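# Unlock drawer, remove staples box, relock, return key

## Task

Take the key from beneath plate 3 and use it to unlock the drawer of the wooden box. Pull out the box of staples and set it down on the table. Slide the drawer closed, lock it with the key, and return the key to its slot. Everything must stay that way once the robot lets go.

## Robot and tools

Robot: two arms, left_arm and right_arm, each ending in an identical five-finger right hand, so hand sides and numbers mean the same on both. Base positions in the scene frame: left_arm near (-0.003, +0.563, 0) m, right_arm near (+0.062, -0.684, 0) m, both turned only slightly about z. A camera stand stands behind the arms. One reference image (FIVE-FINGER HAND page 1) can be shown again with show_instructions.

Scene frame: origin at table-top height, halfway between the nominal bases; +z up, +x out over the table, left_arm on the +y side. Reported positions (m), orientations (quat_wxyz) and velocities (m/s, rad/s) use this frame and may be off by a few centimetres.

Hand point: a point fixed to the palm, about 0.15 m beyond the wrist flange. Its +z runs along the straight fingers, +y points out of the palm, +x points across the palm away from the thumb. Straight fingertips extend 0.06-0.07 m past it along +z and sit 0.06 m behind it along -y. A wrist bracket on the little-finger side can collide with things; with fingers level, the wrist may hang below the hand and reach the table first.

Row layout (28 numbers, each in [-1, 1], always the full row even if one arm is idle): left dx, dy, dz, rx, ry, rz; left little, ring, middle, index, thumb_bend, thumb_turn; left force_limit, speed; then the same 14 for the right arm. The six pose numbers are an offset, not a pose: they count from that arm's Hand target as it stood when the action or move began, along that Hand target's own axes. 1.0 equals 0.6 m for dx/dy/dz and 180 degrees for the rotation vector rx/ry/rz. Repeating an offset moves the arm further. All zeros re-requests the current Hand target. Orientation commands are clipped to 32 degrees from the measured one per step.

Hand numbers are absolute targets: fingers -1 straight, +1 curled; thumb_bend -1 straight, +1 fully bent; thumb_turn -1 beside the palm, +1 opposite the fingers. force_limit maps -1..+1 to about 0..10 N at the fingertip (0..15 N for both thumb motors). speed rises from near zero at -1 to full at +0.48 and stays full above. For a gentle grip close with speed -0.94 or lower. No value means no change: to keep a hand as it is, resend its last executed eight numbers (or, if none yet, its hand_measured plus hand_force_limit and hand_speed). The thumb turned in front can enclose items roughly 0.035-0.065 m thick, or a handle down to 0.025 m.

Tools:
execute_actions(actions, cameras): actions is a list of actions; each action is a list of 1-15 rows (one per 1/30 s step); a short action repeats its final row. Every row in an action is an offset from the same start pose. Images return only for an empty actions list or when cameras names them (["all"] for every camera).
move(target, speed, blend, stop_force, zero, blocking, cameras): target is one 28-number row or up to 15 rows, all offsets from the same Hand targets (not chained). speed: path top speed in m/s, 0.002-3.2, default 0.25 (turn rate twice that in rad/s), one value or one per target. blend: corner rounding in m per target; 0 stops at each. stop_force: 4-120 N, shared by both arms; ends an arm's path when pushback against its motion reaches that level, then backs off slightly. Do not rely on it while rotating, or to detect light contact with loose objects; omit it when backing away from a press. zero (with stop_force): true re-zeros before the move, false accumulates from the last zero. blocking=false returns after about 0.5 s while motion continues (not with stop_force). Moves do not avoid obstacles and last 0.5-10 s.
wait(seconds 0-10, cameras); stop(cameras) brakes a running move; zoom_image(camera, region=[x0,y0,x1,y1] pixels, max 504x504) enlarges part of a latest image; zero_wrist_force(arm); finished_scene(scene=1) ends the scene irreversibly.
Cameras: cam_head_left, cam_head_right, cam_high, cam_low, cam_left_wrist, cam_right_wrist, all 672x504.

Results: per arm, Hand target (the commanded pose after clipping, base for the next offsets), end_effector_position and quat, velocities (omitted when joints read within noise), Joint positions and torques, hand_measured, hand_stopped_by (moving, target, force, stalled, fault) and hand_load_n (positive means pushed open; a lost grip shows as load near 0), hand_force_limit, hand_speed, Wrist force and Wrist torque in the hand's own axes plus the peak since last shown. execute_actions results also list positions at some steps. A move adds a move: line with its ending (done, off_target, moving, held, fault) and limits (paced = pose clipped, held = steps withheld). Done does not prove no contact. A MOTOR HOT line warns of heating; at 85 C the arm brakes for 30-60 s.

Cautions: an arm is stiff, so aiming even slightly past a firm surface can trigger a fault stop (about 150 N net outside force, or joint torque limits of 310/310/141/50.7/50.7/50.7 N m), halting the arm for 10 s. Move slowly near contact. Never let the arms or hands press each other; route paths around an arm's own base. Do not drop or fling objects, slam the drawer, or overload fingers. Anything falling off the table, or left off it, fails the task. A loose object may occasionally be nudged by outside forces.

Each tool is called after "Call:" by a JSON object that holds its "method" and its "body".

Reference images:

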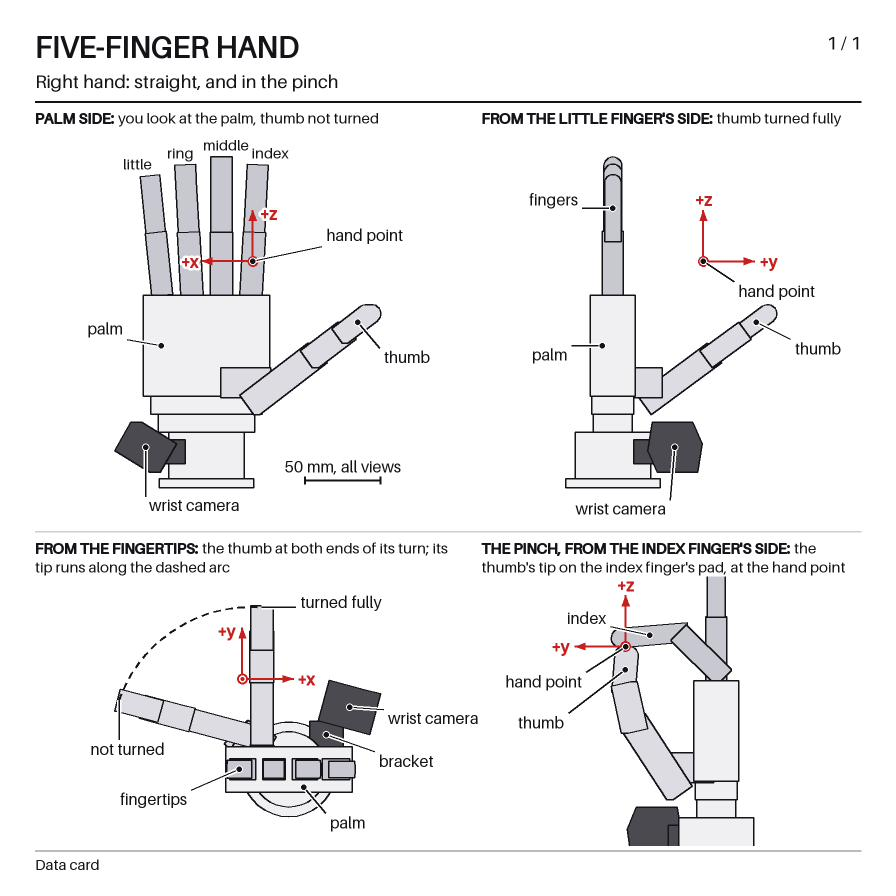

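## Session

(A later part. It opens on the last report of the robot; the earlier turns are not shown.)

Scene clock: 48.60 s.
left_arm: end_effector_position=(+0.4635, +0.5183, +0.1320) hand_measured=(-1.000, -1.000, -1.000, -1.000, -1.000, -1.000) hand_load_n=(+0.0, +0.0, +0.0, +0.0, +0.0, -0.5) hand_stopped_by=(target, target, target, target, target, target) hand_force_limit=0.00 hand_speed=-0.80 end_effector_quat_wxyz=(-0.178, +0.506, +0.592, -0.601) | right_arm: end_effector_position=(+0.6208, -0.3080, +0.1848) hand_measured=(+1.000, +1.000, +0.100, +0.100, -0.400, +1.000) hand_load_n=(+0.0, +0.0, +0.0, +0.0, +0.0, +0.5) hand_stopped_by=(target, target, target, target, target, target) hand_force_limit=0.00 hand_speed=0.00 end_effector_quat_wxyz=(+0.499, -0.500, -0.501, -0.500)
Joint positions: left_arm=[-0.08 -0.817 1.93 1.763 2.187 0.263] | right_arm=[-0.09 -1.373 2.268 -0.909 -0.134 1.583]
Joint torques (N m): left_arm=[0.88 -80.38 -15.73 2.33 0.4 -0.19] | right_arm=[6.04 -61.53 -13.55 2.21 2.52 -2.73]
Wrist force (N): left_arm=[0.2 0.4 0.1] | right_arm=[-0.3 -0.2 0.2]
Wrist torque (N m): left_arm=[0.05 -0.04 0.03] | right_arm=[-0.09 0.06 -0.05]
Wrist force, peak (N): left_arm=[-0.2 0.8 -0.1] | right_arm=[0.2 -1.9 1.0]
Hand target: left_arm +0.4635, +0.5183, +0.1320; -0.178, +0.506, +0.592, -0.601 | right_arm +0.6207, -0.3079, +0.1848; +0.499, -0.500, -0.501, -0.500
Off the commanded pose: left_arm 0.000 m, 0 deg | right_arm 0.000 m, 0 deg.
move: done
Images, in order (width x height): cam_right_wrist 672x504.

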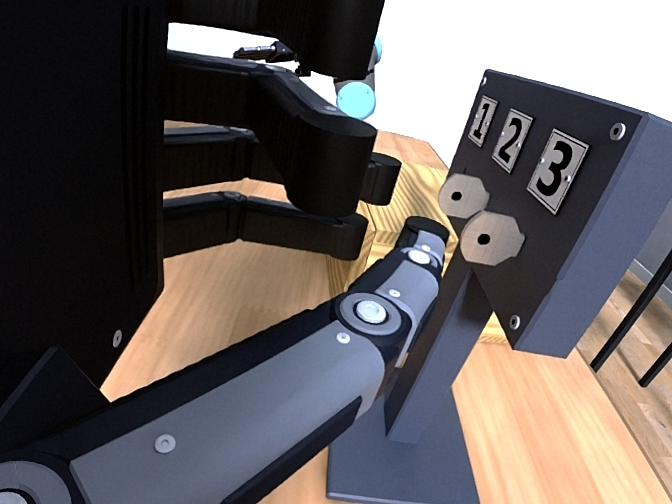

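Call:
{"method": "move", "body": {"target": [0,0,0,0,0,0,-1,-1,-1,-1,-1,-1,0,-0.8,0,0,0,0,0,0,1,1,0.4,0.4,0.0,1,-0.6,-0.5], "cameras": ["cam_right_wrist"]}}

Call:
{"method": "zoom_image", "body": {"camera": "cam_right_wrist", "region": [250, 100, 550, 340]}}

Scene clock: 49.87 s.
left_arm: end_effector_position=(+0.4635, +0.5183, +0.1320) hand_measured=(-1.000, -1.000, -1.000, -1.000, -1.000, -1.000) hand_load_n=(+0.0, +0.0, +0.0, +0.0, +0.0, +0.0) hand_stopped_by=(target, target, target, target, target, target) hand_force_limit=0.00 hand_speed=-0.80 end_effector_quat_wxyz=(-0.178, +0.506, +0.592, -0.601) | right_arm: end_effector_position=(+0.6207, -0.3079, +0.1848) hand_measured=(+1.000, +1.000, +0.312, +0.370, -0.290, +1.000) hand_load_n=(+0.0, +0.0, +12.0, +3.5, +8.0, +0.0) hand_stopped_by=(target, target, force, force, force, target) hand_force_limit=-0.60 hand_speed=-0.50 end_effector_quat_wxyz=(+0.499, -0.500, -0.501, -0.500)
Joint positions: left_arm=[-0.08 -0.817 1.93 1.763 2.187 0.263] | right_arm=[-0.09 -1.373 2.268 -0.909 -0.134 1.583]
Joint torques (N m): left_arm=[0.55 -79.51 -15.92 2.23 0.58 0.02] | right_arm=[8.6 -64.53 -12 -0.82 1.93 1.37]
Wrist force (N): left_arm=[-0.4 0.2 0.0] | right_arm=[-0.4 -0.1 -0.3]
Wrist torque (N m): left_arm=[0.02 0.05 -0.02] | right_arm=[-0.04 0.09 -0.05]
Wrist force, peak (N): left_arm=[-0.5 0.8 0.1] | right_arm=[-0.7 -0.5 0.1]
Hand target: left_arm +0.4635, +0.5183, +0.1320; -0.178, +0.506, +0.592, -0.601 | right_arm +0.6207, -0.3079, +0.1848; +0.499, -0.500, -0.501, -0.500
Off the commanded pose: left_arm 0.000 m, 0 deg | right_arm 0.000 m, 0 deg.
move: done
Images, in order (width x height): cam_right_wrist 672x504.

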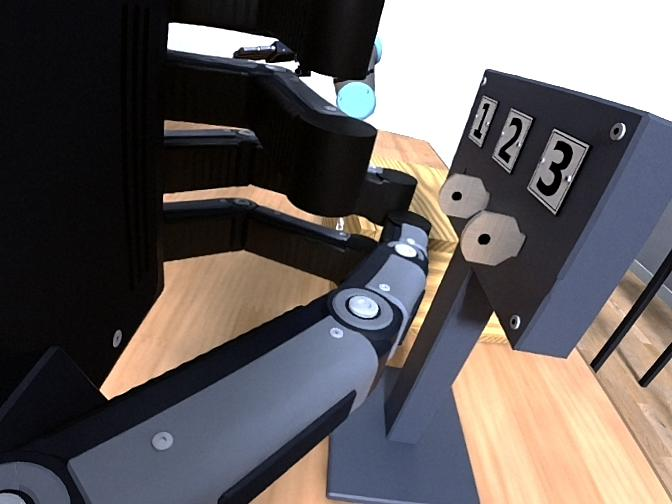

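Scaled by 1.680 from the camera's 672x504 image, which has a finer 960x720 frame.

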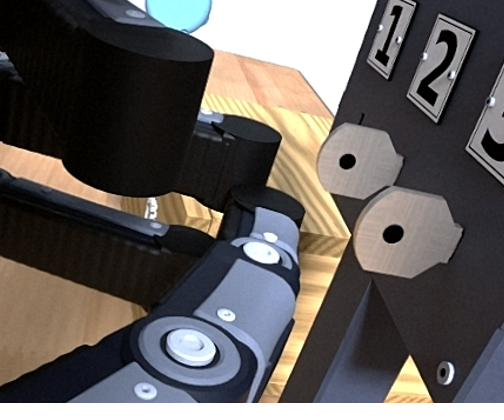

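Call:
{"method": "move", "body": {"target": [0,0,0,0,0,0,-1,-1,-1,-1,-1,-1,0,-0.8,0,0.0417,0,0,0,0,1,1,0.1,0.1,-0.2,1,-0.6,-0.5], "speed": 0.1, "cameras": ["cam_right_wrist"]}}

Call:
{"method": "zoom_image", "body": {"camera": "cam_right_wrist", "region": [250, 100, 550, 340]}}

Scene clock: 52.30 s.
left_arm: end_effector_position=(+0.4635, +0.5183, +0.1320) hand_measured=(-1.000, -1.000, -1.000, -1.000, -1.000, -1.000) hand_load_n=(+0.0, +0.0, +0.0, +0.0, +0.0, +0.0) hand_stopped_by=(target, target, target, target, target, target) hand_force_limit=0.00 hand_speed=-0.80 end_effector_quat_wxyz=(-0.178, +0.506, +0.592, -0.601) | right_arm: end_effector_position=(+0.6459, -0.3079, +0.1849) hand_measured=(+1.000, +1.000, +0.100, +0.100, -0.288, +1.000) hand_load_n=(+0.0, +0.0, +0.0, +0.0, +0.0, +0.0) hand_stopped_by=(target, target, target, target, force, target) hand_force_limit=-0.60 hand_speed=-0.50 end_effector_quat_wxyz=(+0.499, -0.500, -0.501, -0.500)
Joint positions: left_arm=[-0.08 -0.817 1.93 1.763 2.187 0.263] | right_arm=[-0.083 -1.339 2.221 -0.897 -0.128 1.584]
Joint torques (N m): left_arm=[0.87 -79.94 -15.9 2.34 0.56 -0.21] | right_arm=[-4.55 -67.72 -13.14 2.39 -0.19 -3.36]
Wrist force (N): left_arm=[-0.1 0.3 -0.1] | right_arm=[-0.5 -0.3 0.3]
Wrist torque (N m): left_arm=[0.05 0.02 0.00] | right_arm=[-0.10 0.10 -0.09]
Wrist force, peak (N): left_arm=[-0.1 0.7 -0.7] | right_arm=[-0.8 -1.0 0.2]
Hand target: left_arm +0.4635, +0.5183, +0.1320; -0.178, +0.506, +0.592, -0.601 | right_arm +0.6457, -0.3079, +0.1848; +0.499, -0.500, -0.501, -0.500
Off the commanded pose: left_arm 0.000 m, 0 deg | right_arm 0.000 m, 0 deg.
move: done
Images, in order (width x height): cam_right_wrist 672x504.

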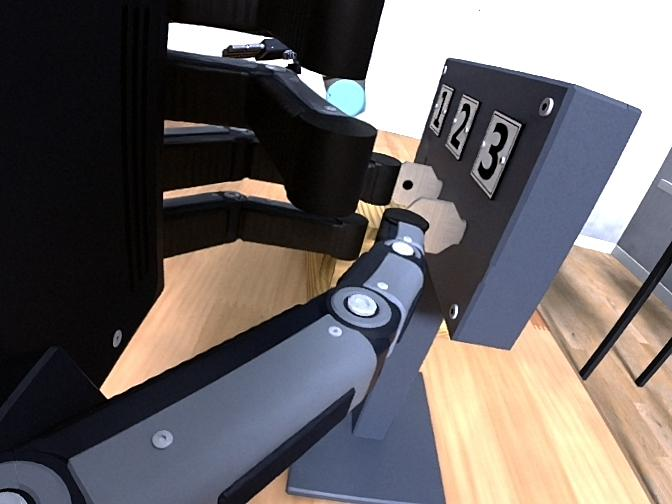

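Scaled by 1.680 from the camera's 672x504 image, which has a finer 960x720 frame.

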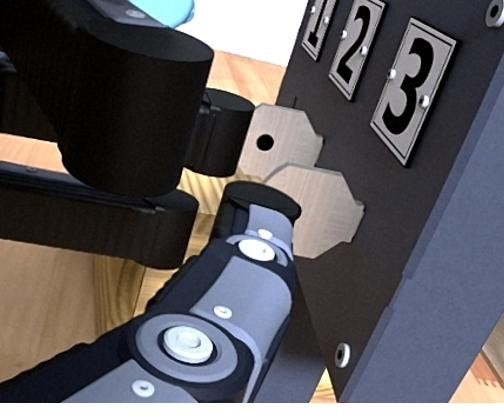

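Call:
{"method": "move", "body": {"target": [0,0,0,0,0,0,-1,-1,-1,-1,-1,-1,0,-0.8,0.004,0,0,0,0,0,1,1,0.1,0.1,-0.12,1,-0.4,-0.6], "speed": 0.1, "cameras": ["cam_right_wrist"]}}

Call:
{"method": "zoom_image", "body": {"camera": "cam_right_wrist", "region": [250, 100, 550, 340]}}

Scene clock: 53.30 s.
left_arm: end_effector_position=(+0.4635, +0.5183, +0.1320) hand_measured=(-1.000, -1.000, -1.000, -1.000, -1.000, -1.000) hand_load_n=(+0.0, +0.0, +0.0, +0.0, +0.0, +0.0) hand_stopped_by=(target, target, target, target, target, target) hand_force_limit=0.00 hand_speed=-0.80 end_effector_quat_wxyz=(-0.178, +0.506, +0.592, -0.601) | right_arm: end_effector_position=(+0.6457, -0.3079, +0.1873) hand_measured=(+1.000, +1.000, +0.100, +0.100, -0.120, +1.000) hand_load_n=(+0.0, +0.0, +0.0, +0.0, +0.0, +0.0) hand_stopped_by=(target, target, target, target, target, target) hand_force_limit=-0.40 hand_speed=-0.60 end_effector_quat_wxyz=(+0.499, -0.500, -0.501, -0.500)
Joint positions: left_arm=[-0.08 -0.817 1.93 1.763 2.187 0.263] | right_arm=[-0.083 -1.343 2.22 -0.892 -0.128 1.584]
Joint torques (N m): left_arm=[-0.15 -80.18 -15.41 2.23 0.48 -0.2] | right_arm=[-7.34 -57.21 -39.77 1.04 -0.97 -0.23]
Wrist force (N): left_arm=[0.1 -0.2 0.0] | right_arm=[-0.4 0.0 0.1]
Wrist torque (N m): left_arm=[-0.03 -0.01 0.00] | right_arm=[-0.05 0.08 -0.07]
Wrist force, peak (N): left_arm=[-0.3 0.9 0.3] | right_arm=[-0.6 -0.4 0.3]
Hand target: left_arm +0.4635, +0.5183, +0.1320; -0.178, +0.506, +0.592, -0.601 | right_arm +0.6457, -0.3079, +0.1872; +0.499, -0.500, -0.501, -0.500
Off the commanded pose: left_arm 0.000 m, 0 deg | right_arm 0.000 m, 0 deg.
move: done
Images, in order (width x height): cam_right_wrist 672x504.

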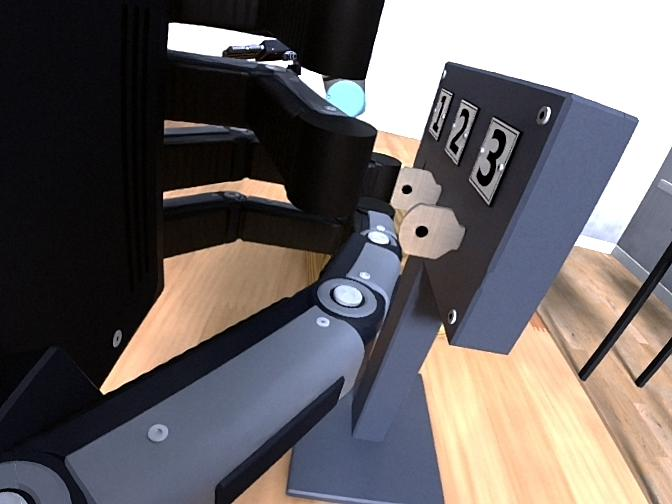

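Scaled by 1.680 from the camera's 672x504 image, which has a finer 960x720 frame.

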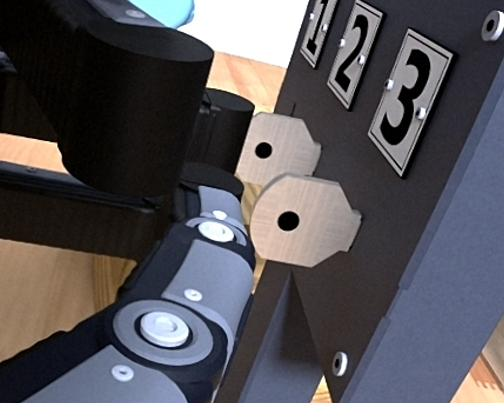

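Call:
{"method": "move", "body": {"target": [[0,0,0,0,0,0,-1,-1,-1,-1,-1,-1,0,-0.8,0,0,-0.01,0,0,0,1,1,0.05,0.05,-0.35,1,-0.4,0],[0,0,0,0,0,0,-1,-1,-1,-1,-1,-1,0,-0.8,0,0.0292,-0.01,0,0,0,1,1,0.05,0.05,-0.35,1,-0.4,0]], "speed": 0.06, "cameras": ["cam_right_wrist","cam_head_left","cam_low","cam_high"]}}

Call:
{"method": "zoom_image", "body": {"camera": "cam_right_wrist", "region": [250, 100, 550, 340]}}

Scene clock: 55.43 s.
left_arm: end_effector_position=(+0.4635, +0.5183, +0.1320) hand_measured=(-1.000, -1.000, -1.000, -1.000, -1.000, -1.000) hand_load_n=(+0.0, +0.0, +0.0, +0.0, +0.0, -0.5) hand_stopped_by=(target, target, target, target, target, target) hand_force_limit=0.00 hand_speed=-0.80 end_effector_quat_wxyz=(-0.178, +0.506, +0.592, -0.601) | right_arm: end_effector_position=(+0.6634, -0.3139, +0.1873) hand_measured=(+1.000, +1.000, +0.050, +0.050, -0.350, +1.000) hand_load_n=(+0.0, +0.0, +0.0, +0.0, +0.0, +0.0) hand_stopped_by=(target, target, target, target, target, target) hand_force_limit=-0.40 hand_speed=0.00 end_effector_quat_wxyz=(+0.499, -0.500, -0.501, -0.500)
Joint positions: left_arm=[-0.08 -0.817 1.93 1.763 2.187 0.263] | right_arm=[-0.09 -1.321 2.189 -0.883 -0.135 1.583]
Joint torques (N m): left_arm=[0.53 -79.85 -16.16 2.2 0.5 -0.17] | right_arm=[-5.71 -68.13 -14.22 1.95 -0.43 -2.63]
Wrist force (N): left_arm=[-0.8 0.2 0.1] | right_arm=[-0.4 -0.2 -0.3]
Wrist torque (N m): left_arm=[0.02 0.11 -0.04] | right_arm=[-0.04 0.11 -0.09]
Wrist force, peak (N): left_arm=[-0.3 0.8 0.4] | right_arm=[-0.5 -1.3 -0.3]
Hand target: left_arm +0.4635, +0.5183, +0.1320; -0.178, +0.506, +0.592, -0.601 | right_arm +0.6632, -0.3139, +0.1873; +0.499, -0.500, -0.501, -0.500
Off the commanded pose: left_arm 0.000 m, 0 deg | right_arm 0.000 m, 0 deg.
move: done
Images, in order (width x height): cam_head_left 672x504, cam_high 672x504, cam_low 672x504, cam_right_wrist 672x504.

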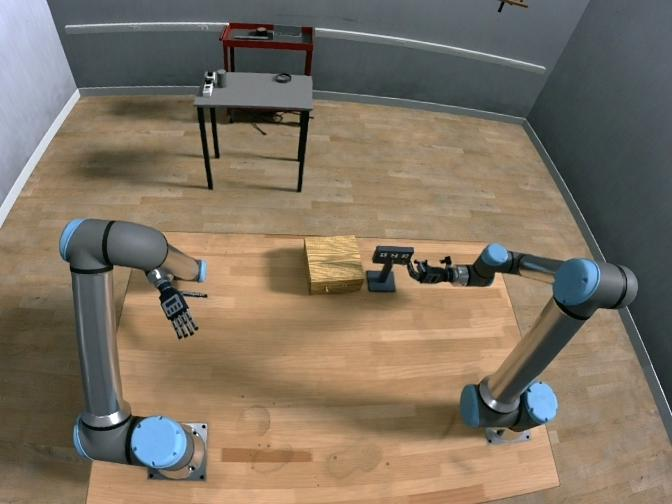

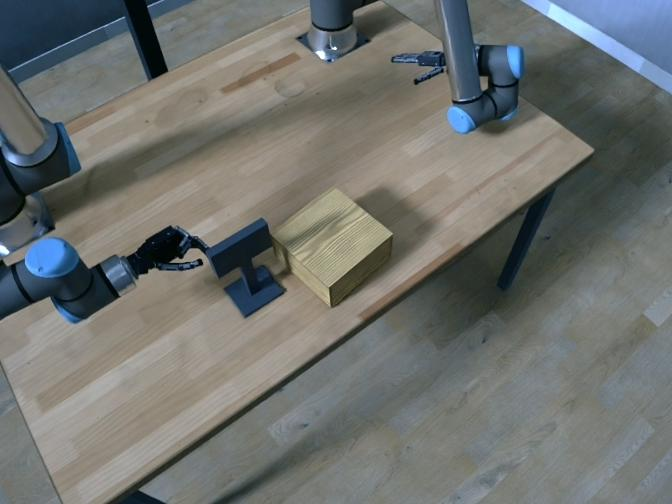

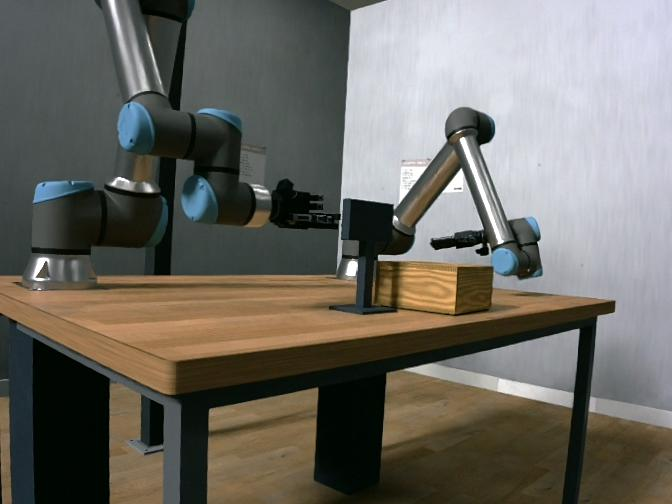

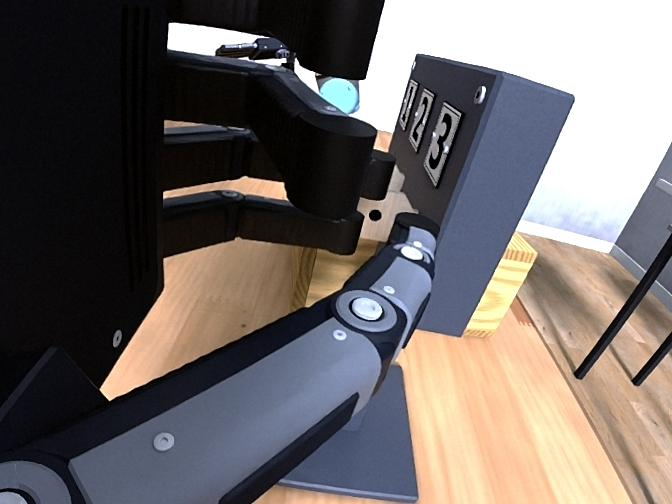

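Scaled by 1.680 from the camera's 672x504 image, which has a finer 960x720 frame.

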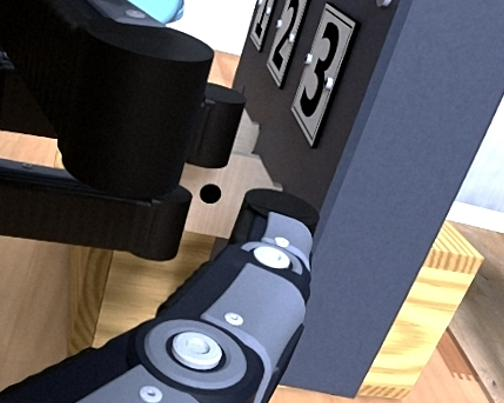

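Call:
{"method": "zoom_image", "body": {"camera": "cam_right_wrist", "region": [340, 140, 440, 270]}}

Call:
{"method": "zoom_image", "body": {"camera": "cam_high", "region": [130, 200, 290, 320]}}

Call:
{"method": "zoom_image", "body": {"camera": "cam_head_left", "region": [360, 230, 460, 300]}}

Scaled by 3.877 from the camera's 672x504 image, which has a finer 960x720 frame.

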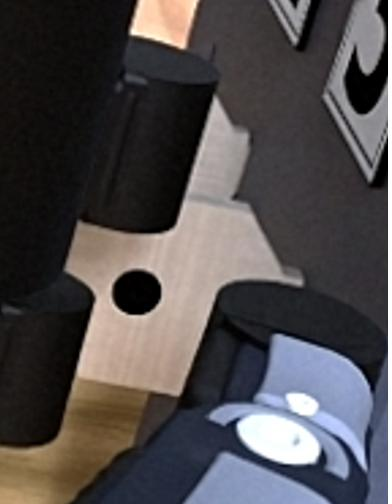

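Scaled by 3.150.

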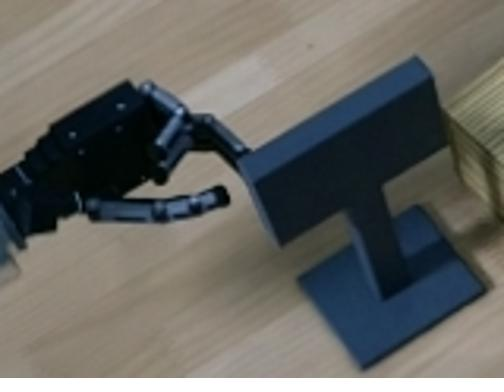

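Scaled by 5.040.

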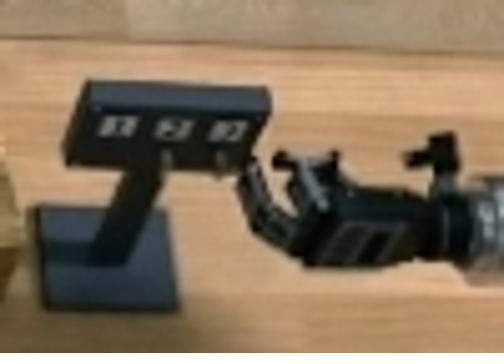

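Call:
{"method": "move", "body": {"target": [[0,0,0,0,0,0,-1,-1,-1,-1,-1,-1,0,-0.8,0,-0.055,0,0,0,0,1,1,0.05,0.05,-0.35,1,-0.4,0],[0,0,0,0,0,0,-1,-1,-1,-1,-1,-1,0,-0.8,0,-0.055,0.0333,0,0,0,1,1,0.05,0.05,-0.35,1,-0.4,0]], "speed": 0.1, "cameras": ["cam_right_wrist","cam_head_left","cam_head_right"]}}

Call:
{"method": "zoom_image", "body": {"camera": "cam_right_wrist", "region": [300, 120, 500, 300]}}

Call:
{"method": "zoom_image", "body": {"camera": "cam_head_left", "region": [360, 230, 460, 300]}}

Call:
{"method": "zoom_image", "body": {"camera": "cam_head_right", "region": [360, 230, 460, 300]}}

Scene clock: 59.03 s.
left_arm: end_effector_position=(+0.4635, +0.5183, +0.1320) hand_measured=(-1.000, -1.000, -1.000, -1.000, -1.000, -1.000) hand_load_n=(+0.0, +0.0, +0.0, +0.0, +0.0, -0.5) hand_stopped_by=(target, target, target, target, target, target) hand_force_limit=0.00 hand_speed=-0.80 end_effector_quat_wxyz=(-0.178, +0.506, +0.592, -0.601) | right_arm: end_effector_position=(+0.6304, -0.2940, +0.1872) hand_measured=(+1.000, +1.000, +0.050, +0.050, -0.350, +1.000) hand_load_n=(+0.0, +0.0, +0.0, +0.0, +0.0, +0.0) hand_stopped_by=(target, target, target, target, target, target) hand_force_limit=-0.40 hand_speed=0.00 end_effector_quat_wxyz=(+0.499, -0.500, -0.501, -0.500)
Joint positions: left_arm=[-0.08 -0.817 1.93 1.763 2.187 0.263] | right_arm=[-0.059 -1.36 2.243 -0.902 -0.103 1.588]
Joint torques (N m): left_arm=[1.35 -80.62 -15.25 2.28 0.58 -0.24] | right_arm=[-11.16 -61.02 -13.4 -2.54 -2.46 2.31]
Wrist force (N): left_arm=[-0.1 0.4 0.0] | right_arm=[-0.6 0.1 0.3]
Wrist torque (N m): left_arm=[0.06 0.01 0.00] | right_arm=[-0.04 0.12 -0.23]
Wrist force, peak (N): left_arm=[-0.6 0.8 0.2] | right_arm=[-0.4 -0.3 1.5]
Hand target: left_arm +0.4635, +0.5183, +0.1320; -0.178, +0.506, +0.592, -0.601 | right_arm +0.6302, -0.2940, +0.1872; +0.499, -0.500, -0.501, -0.500
Off the commanded pose: left_arm 0.000 m, 0 deg | right_arm 0.000 m, 0 deg.
move: done
Images, in order (width x height): cam_head_left 672x504, cam_head_right 672x504, cam_right_wrist 672x504.

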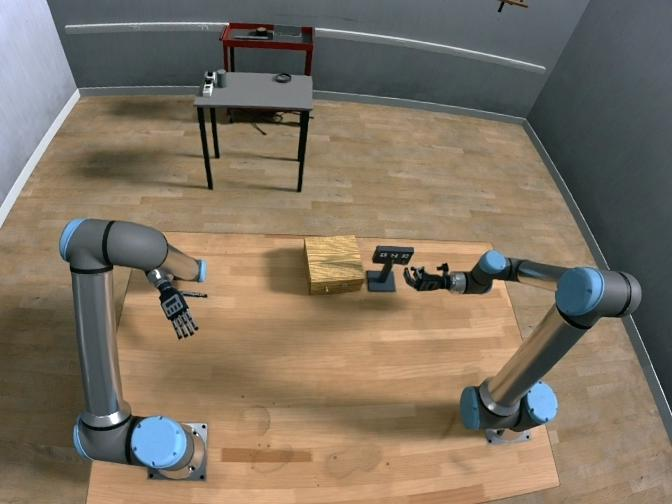

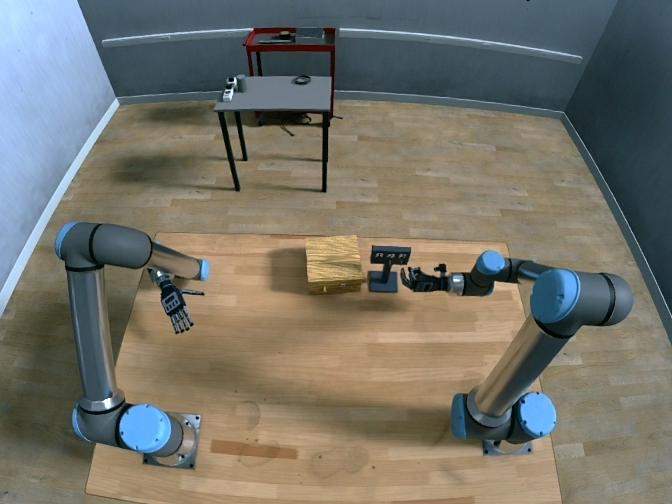

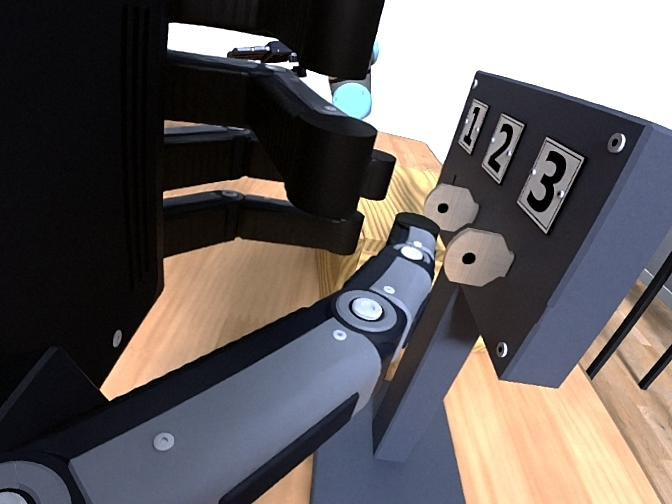

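Scaled by 2.520 from the camera's 672x504 image, which has a finer 960x720 frame.

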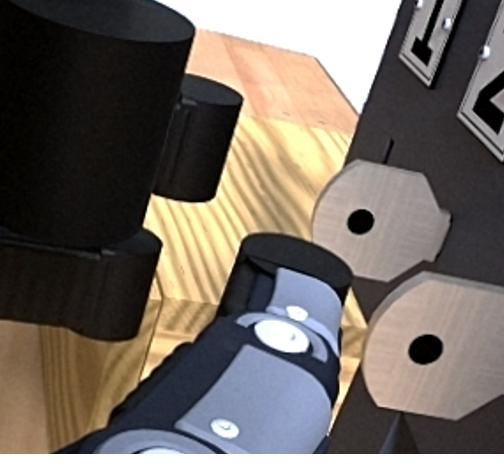

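Scaled by 5.040.

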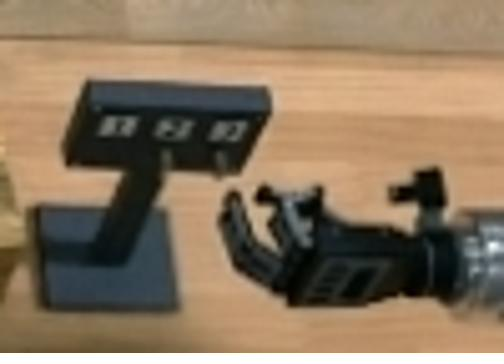

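Scaled by 5.040.

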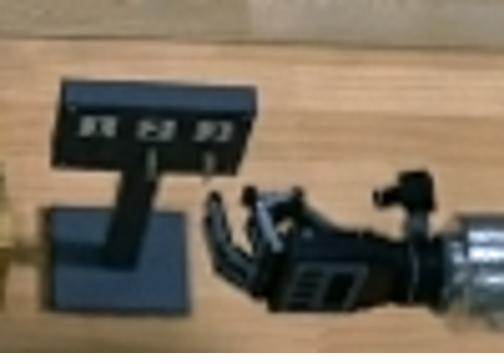

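Call:
{"method": "move", "body": {"target": [0,0,0,0,0,0,-1,-1,-1,-1,-1,-1,0,-0.8,0,0.0,0.03,0,0,0,1,1,0.0,0.0,-0.3,1,-0.4,0], "speed": 0.1, "cameras": ["cam_right_wrist","cam_head_left","cam_head_right"]}}

Call:
{"method": "zoom_image", "body": {"camera": "cam_right_wrist", "region": [300, 120, 500, 300]}}

Call:
{"method": "zoom_image", "body": {"camera": "cam_head_left", "region": [360, 230, 460, 300]}}

Call:
{"method": "zoom_image", "body": {"camera": "cam_head_right", "region": [360, 230, 460, 300]}}

Scene clock: 61.10 s.
left_arm: end_effector_position=(+0.4635, +0.5183, +0.1320) hand_measured=(-1.000, -1.000, -1.000, -1.000, -1.000, -1.000) hand_load_n=(+0.0, +0.0, -0.5, +0.0, +0.0, +0.0) hand_stopped_by=(target, target, target, target, target, target) hand_force_limit=0.00 hand_speed=-0.80 end_effector_quat_wxyz=(-0.178, +0.506, +0.592, -0.601) | right_arm: end_effector_position=(+0.6303, -0.2759, +0.1871) hand_measured=(+1.000, +1.000, +0.000, +0.000, -0.300, +1.000) hand_load_n=(+0.0, +0.0, +0.0, +0.0, +0.0, +0.0) hand_stopped_by=(target, target, target, target, target, target) hand_force_limit=-0.40 hand_speed=0.00 end_effector_quat_wxyz=(+0.499, -0.500, -0.501, -0.500)
Joint positions: left_arm=[-0.08 -0.817 1.93 1.763 2.187 0.263] | right_arm=[-0.023 -1.355 2.237 -0.91 -0.067 1.597]
Joint torques (N m): left_arm=[0.6 -80.5 -15.83 2.42 0.62 -0.22] | right_arm=[-10.31 -66.94 -11.46 -2.04 -2.42 2.76]
Wrist force (N): left_arm=[-0.2 0.0 0.1] | right_arm=[-0.4 -0.2 0.1]
Wrist torque (N m): left_arm=[0.00 0.03 -0.02] | right_arm=[-0.07 0.10 -0.23]
Wrist force, peak (N): left_arm=[0.0 0.9 0.4] | right_arm=[-0.4 -0.2 0.9]
Hand target: left_arm +0.4635, +0.5183, +0.1320; -0.178, +0.506, +0.592, -0.601 | right_arm +0.6302, -0.2760, +0.1871; +0.499, -0.500, -0.501, -0.500
Off the commanded pose: left_arm 0.000 m, 0 deg | right_arm 0.000 m, 0 deg.
move: done
Images, in order (width x height): cam_head_left 672x504, cam_head_right 672x504, cam_right_wrist 672x504.

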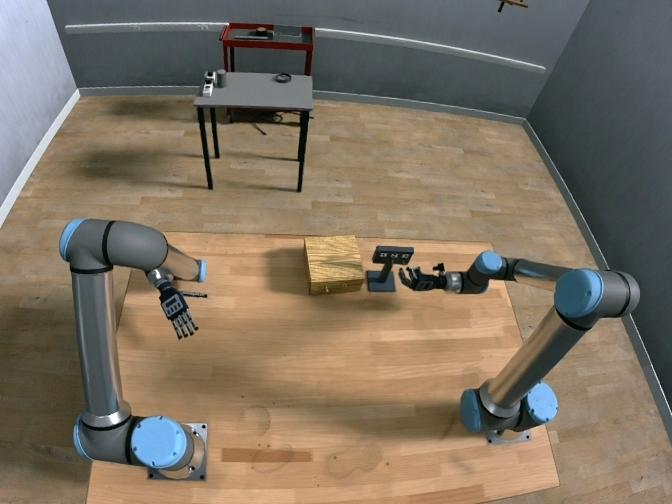

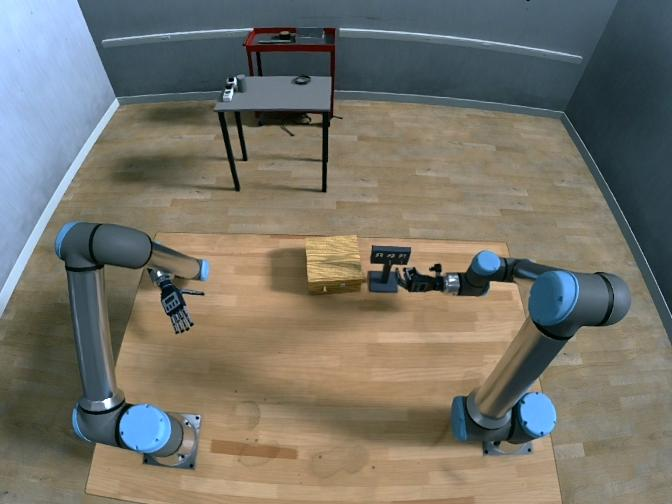

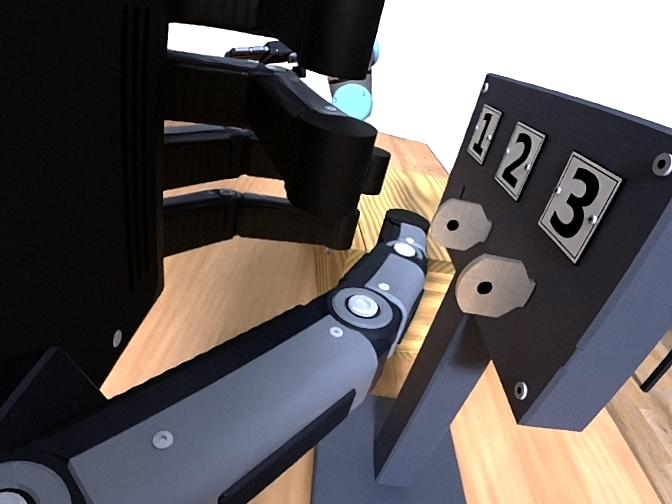

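Scaled by 2.520 from the camera's 672x504 image, which has a finer 960x720 frame.

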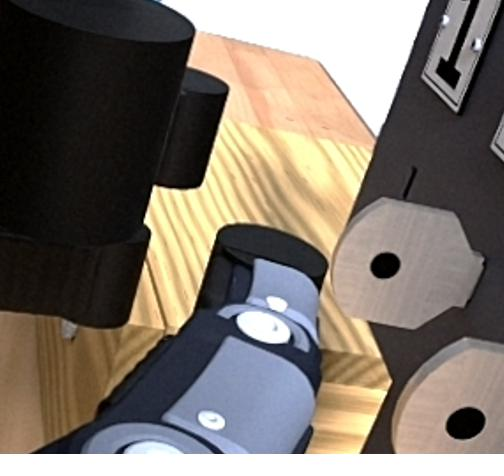

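Scaled by 5.040.

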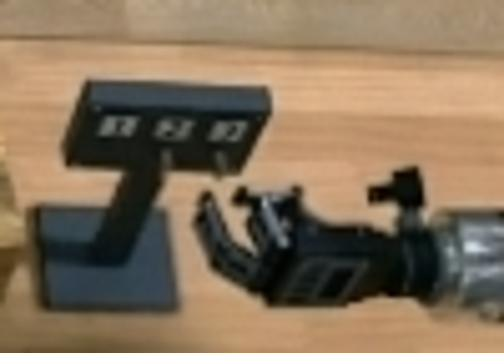

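Scaled by 5.040.

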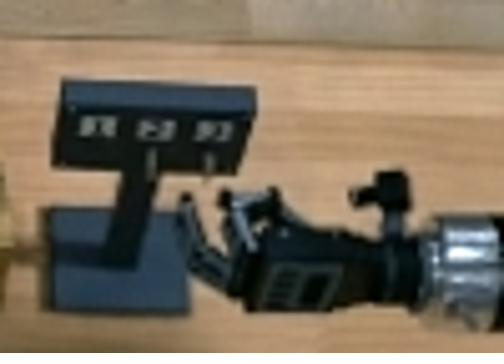

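Call:
{"method": "move", "body": {"target": [[0,0,0,0,0,0,-1,-1,-1,-1,-1,-1,0,-0.8,-0.0167,0.0,0,0,0,0,1,1,0.0,0.0,-0.35,1,-0.4,0],[0,0,0,0,0,0,-1,-1,-1,-1,-1,-1,0,-0.8,-0.0167,0.0267,0,0,0,0,1,1,0.0,0.0,-0.35,1,-0.4,0]], "speed": 0.1, "cameras": ["cam_right_wrist","cam_head_left","cam_head_right"]}}

Call:
{"method": "zoom_image", "body": {"camera": "cam_right_wrist", "region": [300, 120, 500, 300]}}

Call:
{"method": "zoom_image", "body": {"camera": "cam_head_left", "region": [360, 230, 460, 300]}}

Call:
{"method": "zoom_image", "body": {"camera": "cam_head_right", "region": [360, 230, 460, 300]}}

Scene clock: 64.03 s.
left_arm: end_effector_position=(+0.4635, +0.5183, +0.1320) hand_measured=(-1.000, -1.000, -1.000, -1.000, -1.000, -1.000) hand_load_n=(+0.0, -0.5, +0.0, +0.0, +0.0, +0.0) hand_stopped_by=(target, target, target, target, target, target) hand_force_limit=0.00 hand_speed=-0.80 end_effector_quat_wxyz=(-0.178, +0.506, +0.592, -0.601) | right_arm: end_effector_position=(+0.6463, -0.2759, +0.1771) hand_measured=(+1.000, +1.000, +0.000, +0.000, -0.350, +1.000) hand_load_n=(+0.0, -0.5, +0.0, +0.0, +0.0, +0.0) hand_stopped_by=(target, target, target, target, target, target) hand_force_limit=-0.40 hand_speed=0.00 end_effector_quat_wxyz=(+0.499, -0.500, -0.501, -0.500)
Joint positions: left_arm=[-0.08 -0.817 1.93 1.763 2.187 0.263] | right_arm=[-0.021 -1.319 2.214 -0.926 -0.065 1.6]
Joint torques (N m): left_arm=[1.39 -79.28 -15.83 2.46 0.55 -0.32] | right_arm=[1.45 -66.35 -12.46 1.68 0.08 -3.01]
Wrist force (N): left_arm=[-0.2 0.5 -0.2] | right_arm=[-0.3 -0.2 0.1]
Wrist torque (N m): left_arm=[0.09 0.03 0.01] | right_arm=[-0.05 0.11 -0.07]
Wrist force, peak (N): left_arm=[-0.5 0.7 -0.1] | right_arm=[-0.5 -1.2 0.4]
Hand target: left_arm +0.4635, +0.5183, +0.1320; -0.178, +0.506, +0.592, -0.601 | right_arm +0.6462, -0.2759, +0.1772; +0.499, -0.500, -0.501, -0.500
Off the commanded pose: left_arm 0.000 m, 0 deg | right_arm 0.000 m, 0 deg.
move: done
Images, in order (width x height): cam_head_left 672x504, cam_head_right 672x504, cam_right_wrist 672x504.

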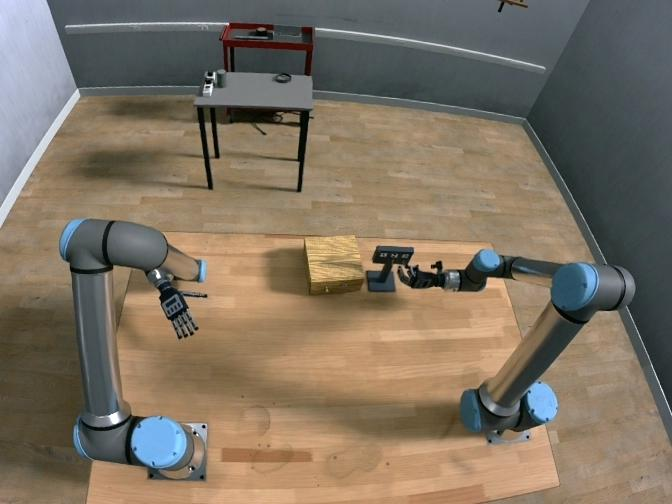

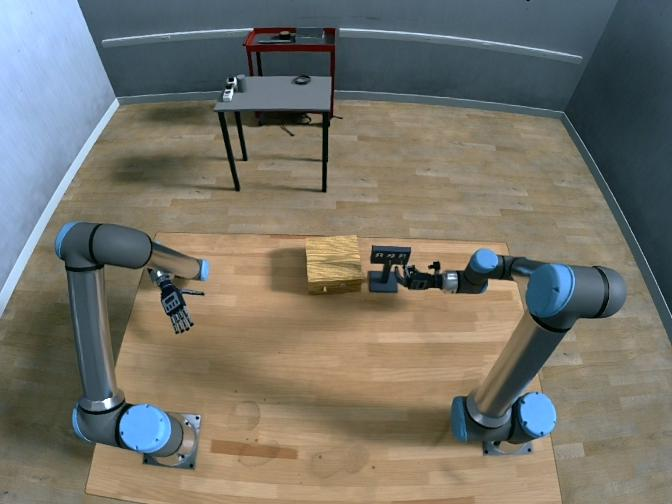

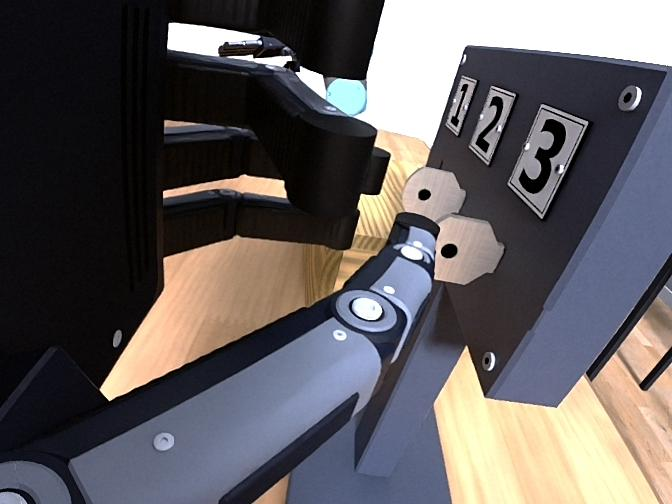

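Scaled by 2.520 from the camera's 672x504 image, which has a finer 960x720 frame.

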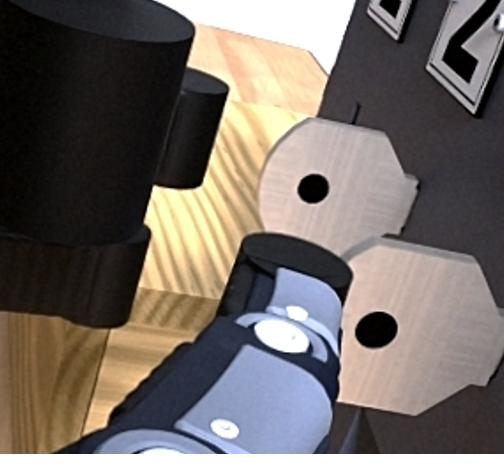

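Scaled by 5.040.

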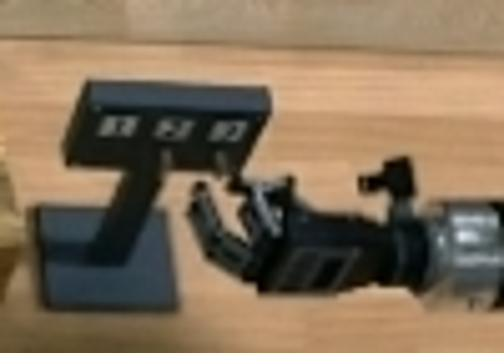

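Scaled by 5.040.

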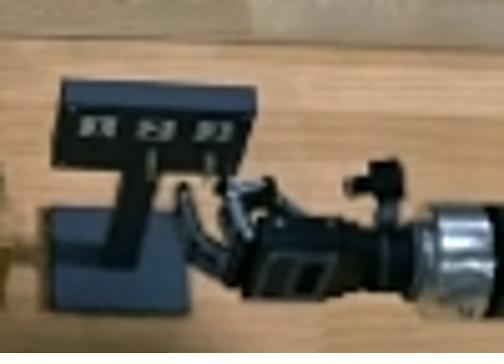

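Call:
{"method": "move", "body": {"target": [0,0,0,0,0,0,-1,-1,-1,-1,-1,-1,0,-0.8,-0.0075,0.0217,0,0,0,0,1,1,0.0,0.0,-0.36,1,-0.4,0], "speed": 0.06, "cameras": ["cam_right_wrist","cam_head_left","cam_head_right"]}}

Call:
{"method": "zoom_image", "body": {"camera": "cam_right_wrist", "region": [300, 120, 500, 300]}}

Call:
{"method": "zoom_image", "body": {"camera": "cam_head_left", "region": [360, 230, 460, 300]}}

Call:
{"method": "zoom_image", "body": {"camera": "cam_head_right", "region": [360, 230, 460, 300]}}

Scene clock: 65.63 s.
left_arm: end_effector_position=(+0.4635, +0.5183, +0.1320) hand_measured=(-1.000, -1.000, -1.000, -1.000, -1.000, -1.000) hand_load_n=(+0.0, +0.0, +0.0, +0.0, +0.0, +0.0) hand_stopped_by=(target, target, target, target, target, target) hand_force_limit=0.00 hand_speed=-0.80 end_effector_quat_wxyz=(-0.178, +0.506, +0.592, -0.601) | right_arm: end_effector_position=(+0.6595, -0.2759, +0.1727) hand_measured=(+1.000, +1.000, +0.000, +0.000, -0.360, +1.000) hand_load_n=(+0.0, +0.0, +0.0, +0.0, +0.0, +0.0) hand_stopped_by=(target, target, target, target, target, target) hand_force_limit=-0.40 hand_speed=0.00 end_effector_quat_wxyz=(+0.499, -0.500, -0.501, -0.500)
Joint positions: left_arm=[-0.08 -0.817 1.93 1.763 2.187 0.263] | right_arm=[-0.019 -1.295 2.191 -0.928 -0.064 1.6]
Joint torques (N m): left_arm=[0.94 -81.25 -15.59 2.43 0.65 -0.33] | right_arm=[5.51 -71.5 -14.31 1.08 1.57 -2.84]
Wrist force (N): left_arm=[-0.3 0.6 0.3] | right_arm=[-0.1 -0.5 0.4]
Wrist torque (N m): left_arm=[0.07 0.03 0.00] | right_arm=[-0.10 0.08 -0.17]
Wrist force, peak (N): left_arm=[-0.5 0.6 -0.1] | right_arm=[-0.2 -0.9 0.3]
Hand target: left_arm +0.4635, +0.5183, +0.1320; -0.178, +0.506, +0.592, -0.601 | right_arm +0.6593, -0.2759, +0.1727; +0.499, -0.500, -0.501, -0.500
Off the commanded pose: left_arm 0.000 m, 0 deg | right_arm 0.000 m, 0 deg.
move: done
Images, in order (width x height): cam_head_left 672x504, cam_head_right 672x504, cam_right_wrist 672x504.

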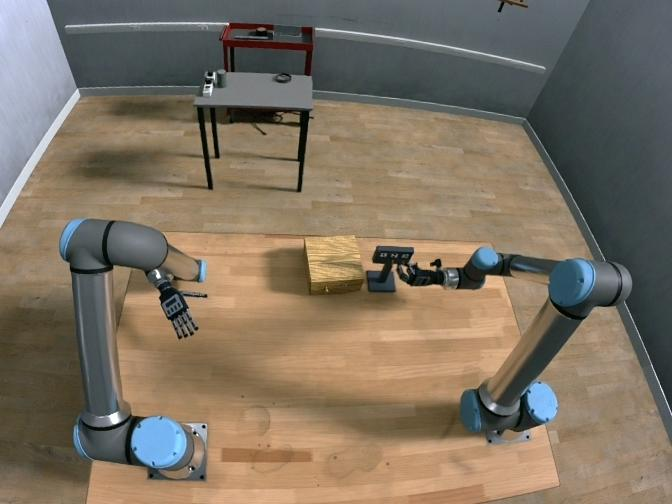

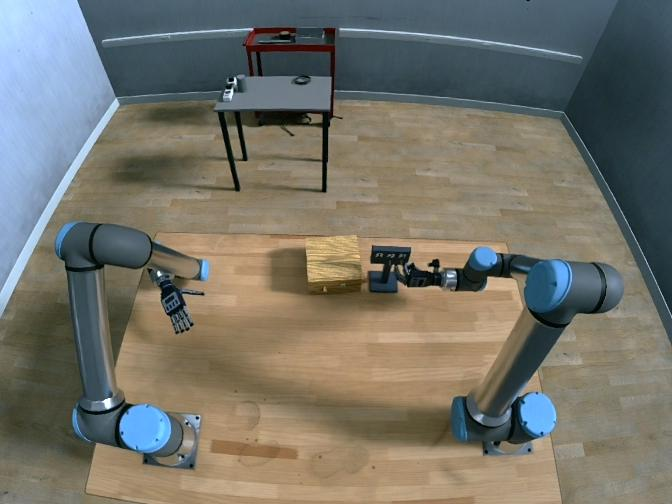

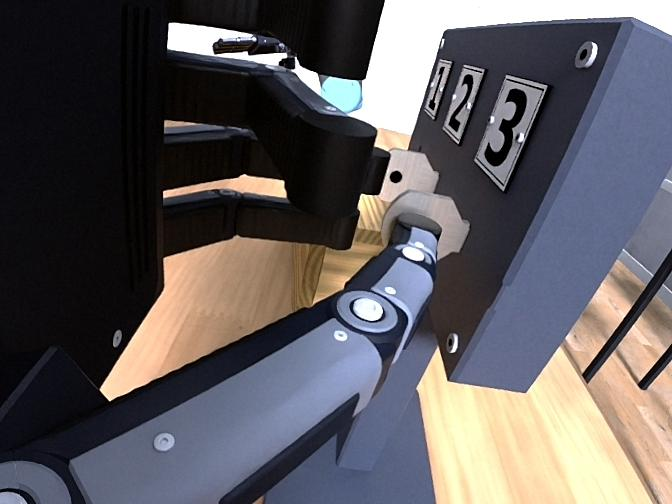

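Scaled by 2.520 from the camera's 672x504 image, which has a finer 960x720 frame.

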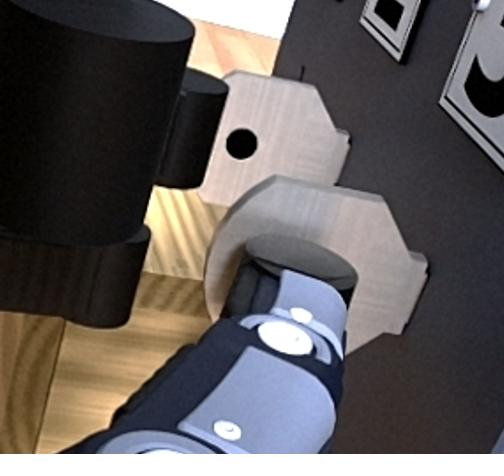

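Scaled by 5.040.

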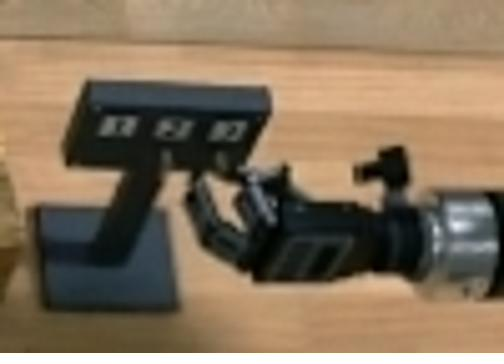

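Scaled by 5.040.

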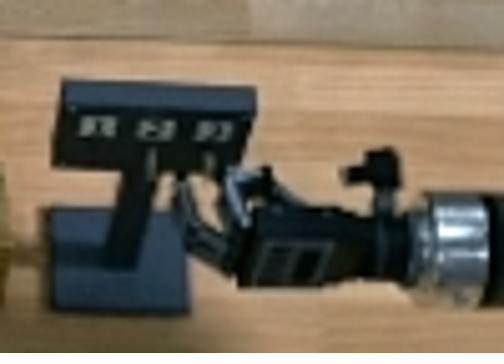

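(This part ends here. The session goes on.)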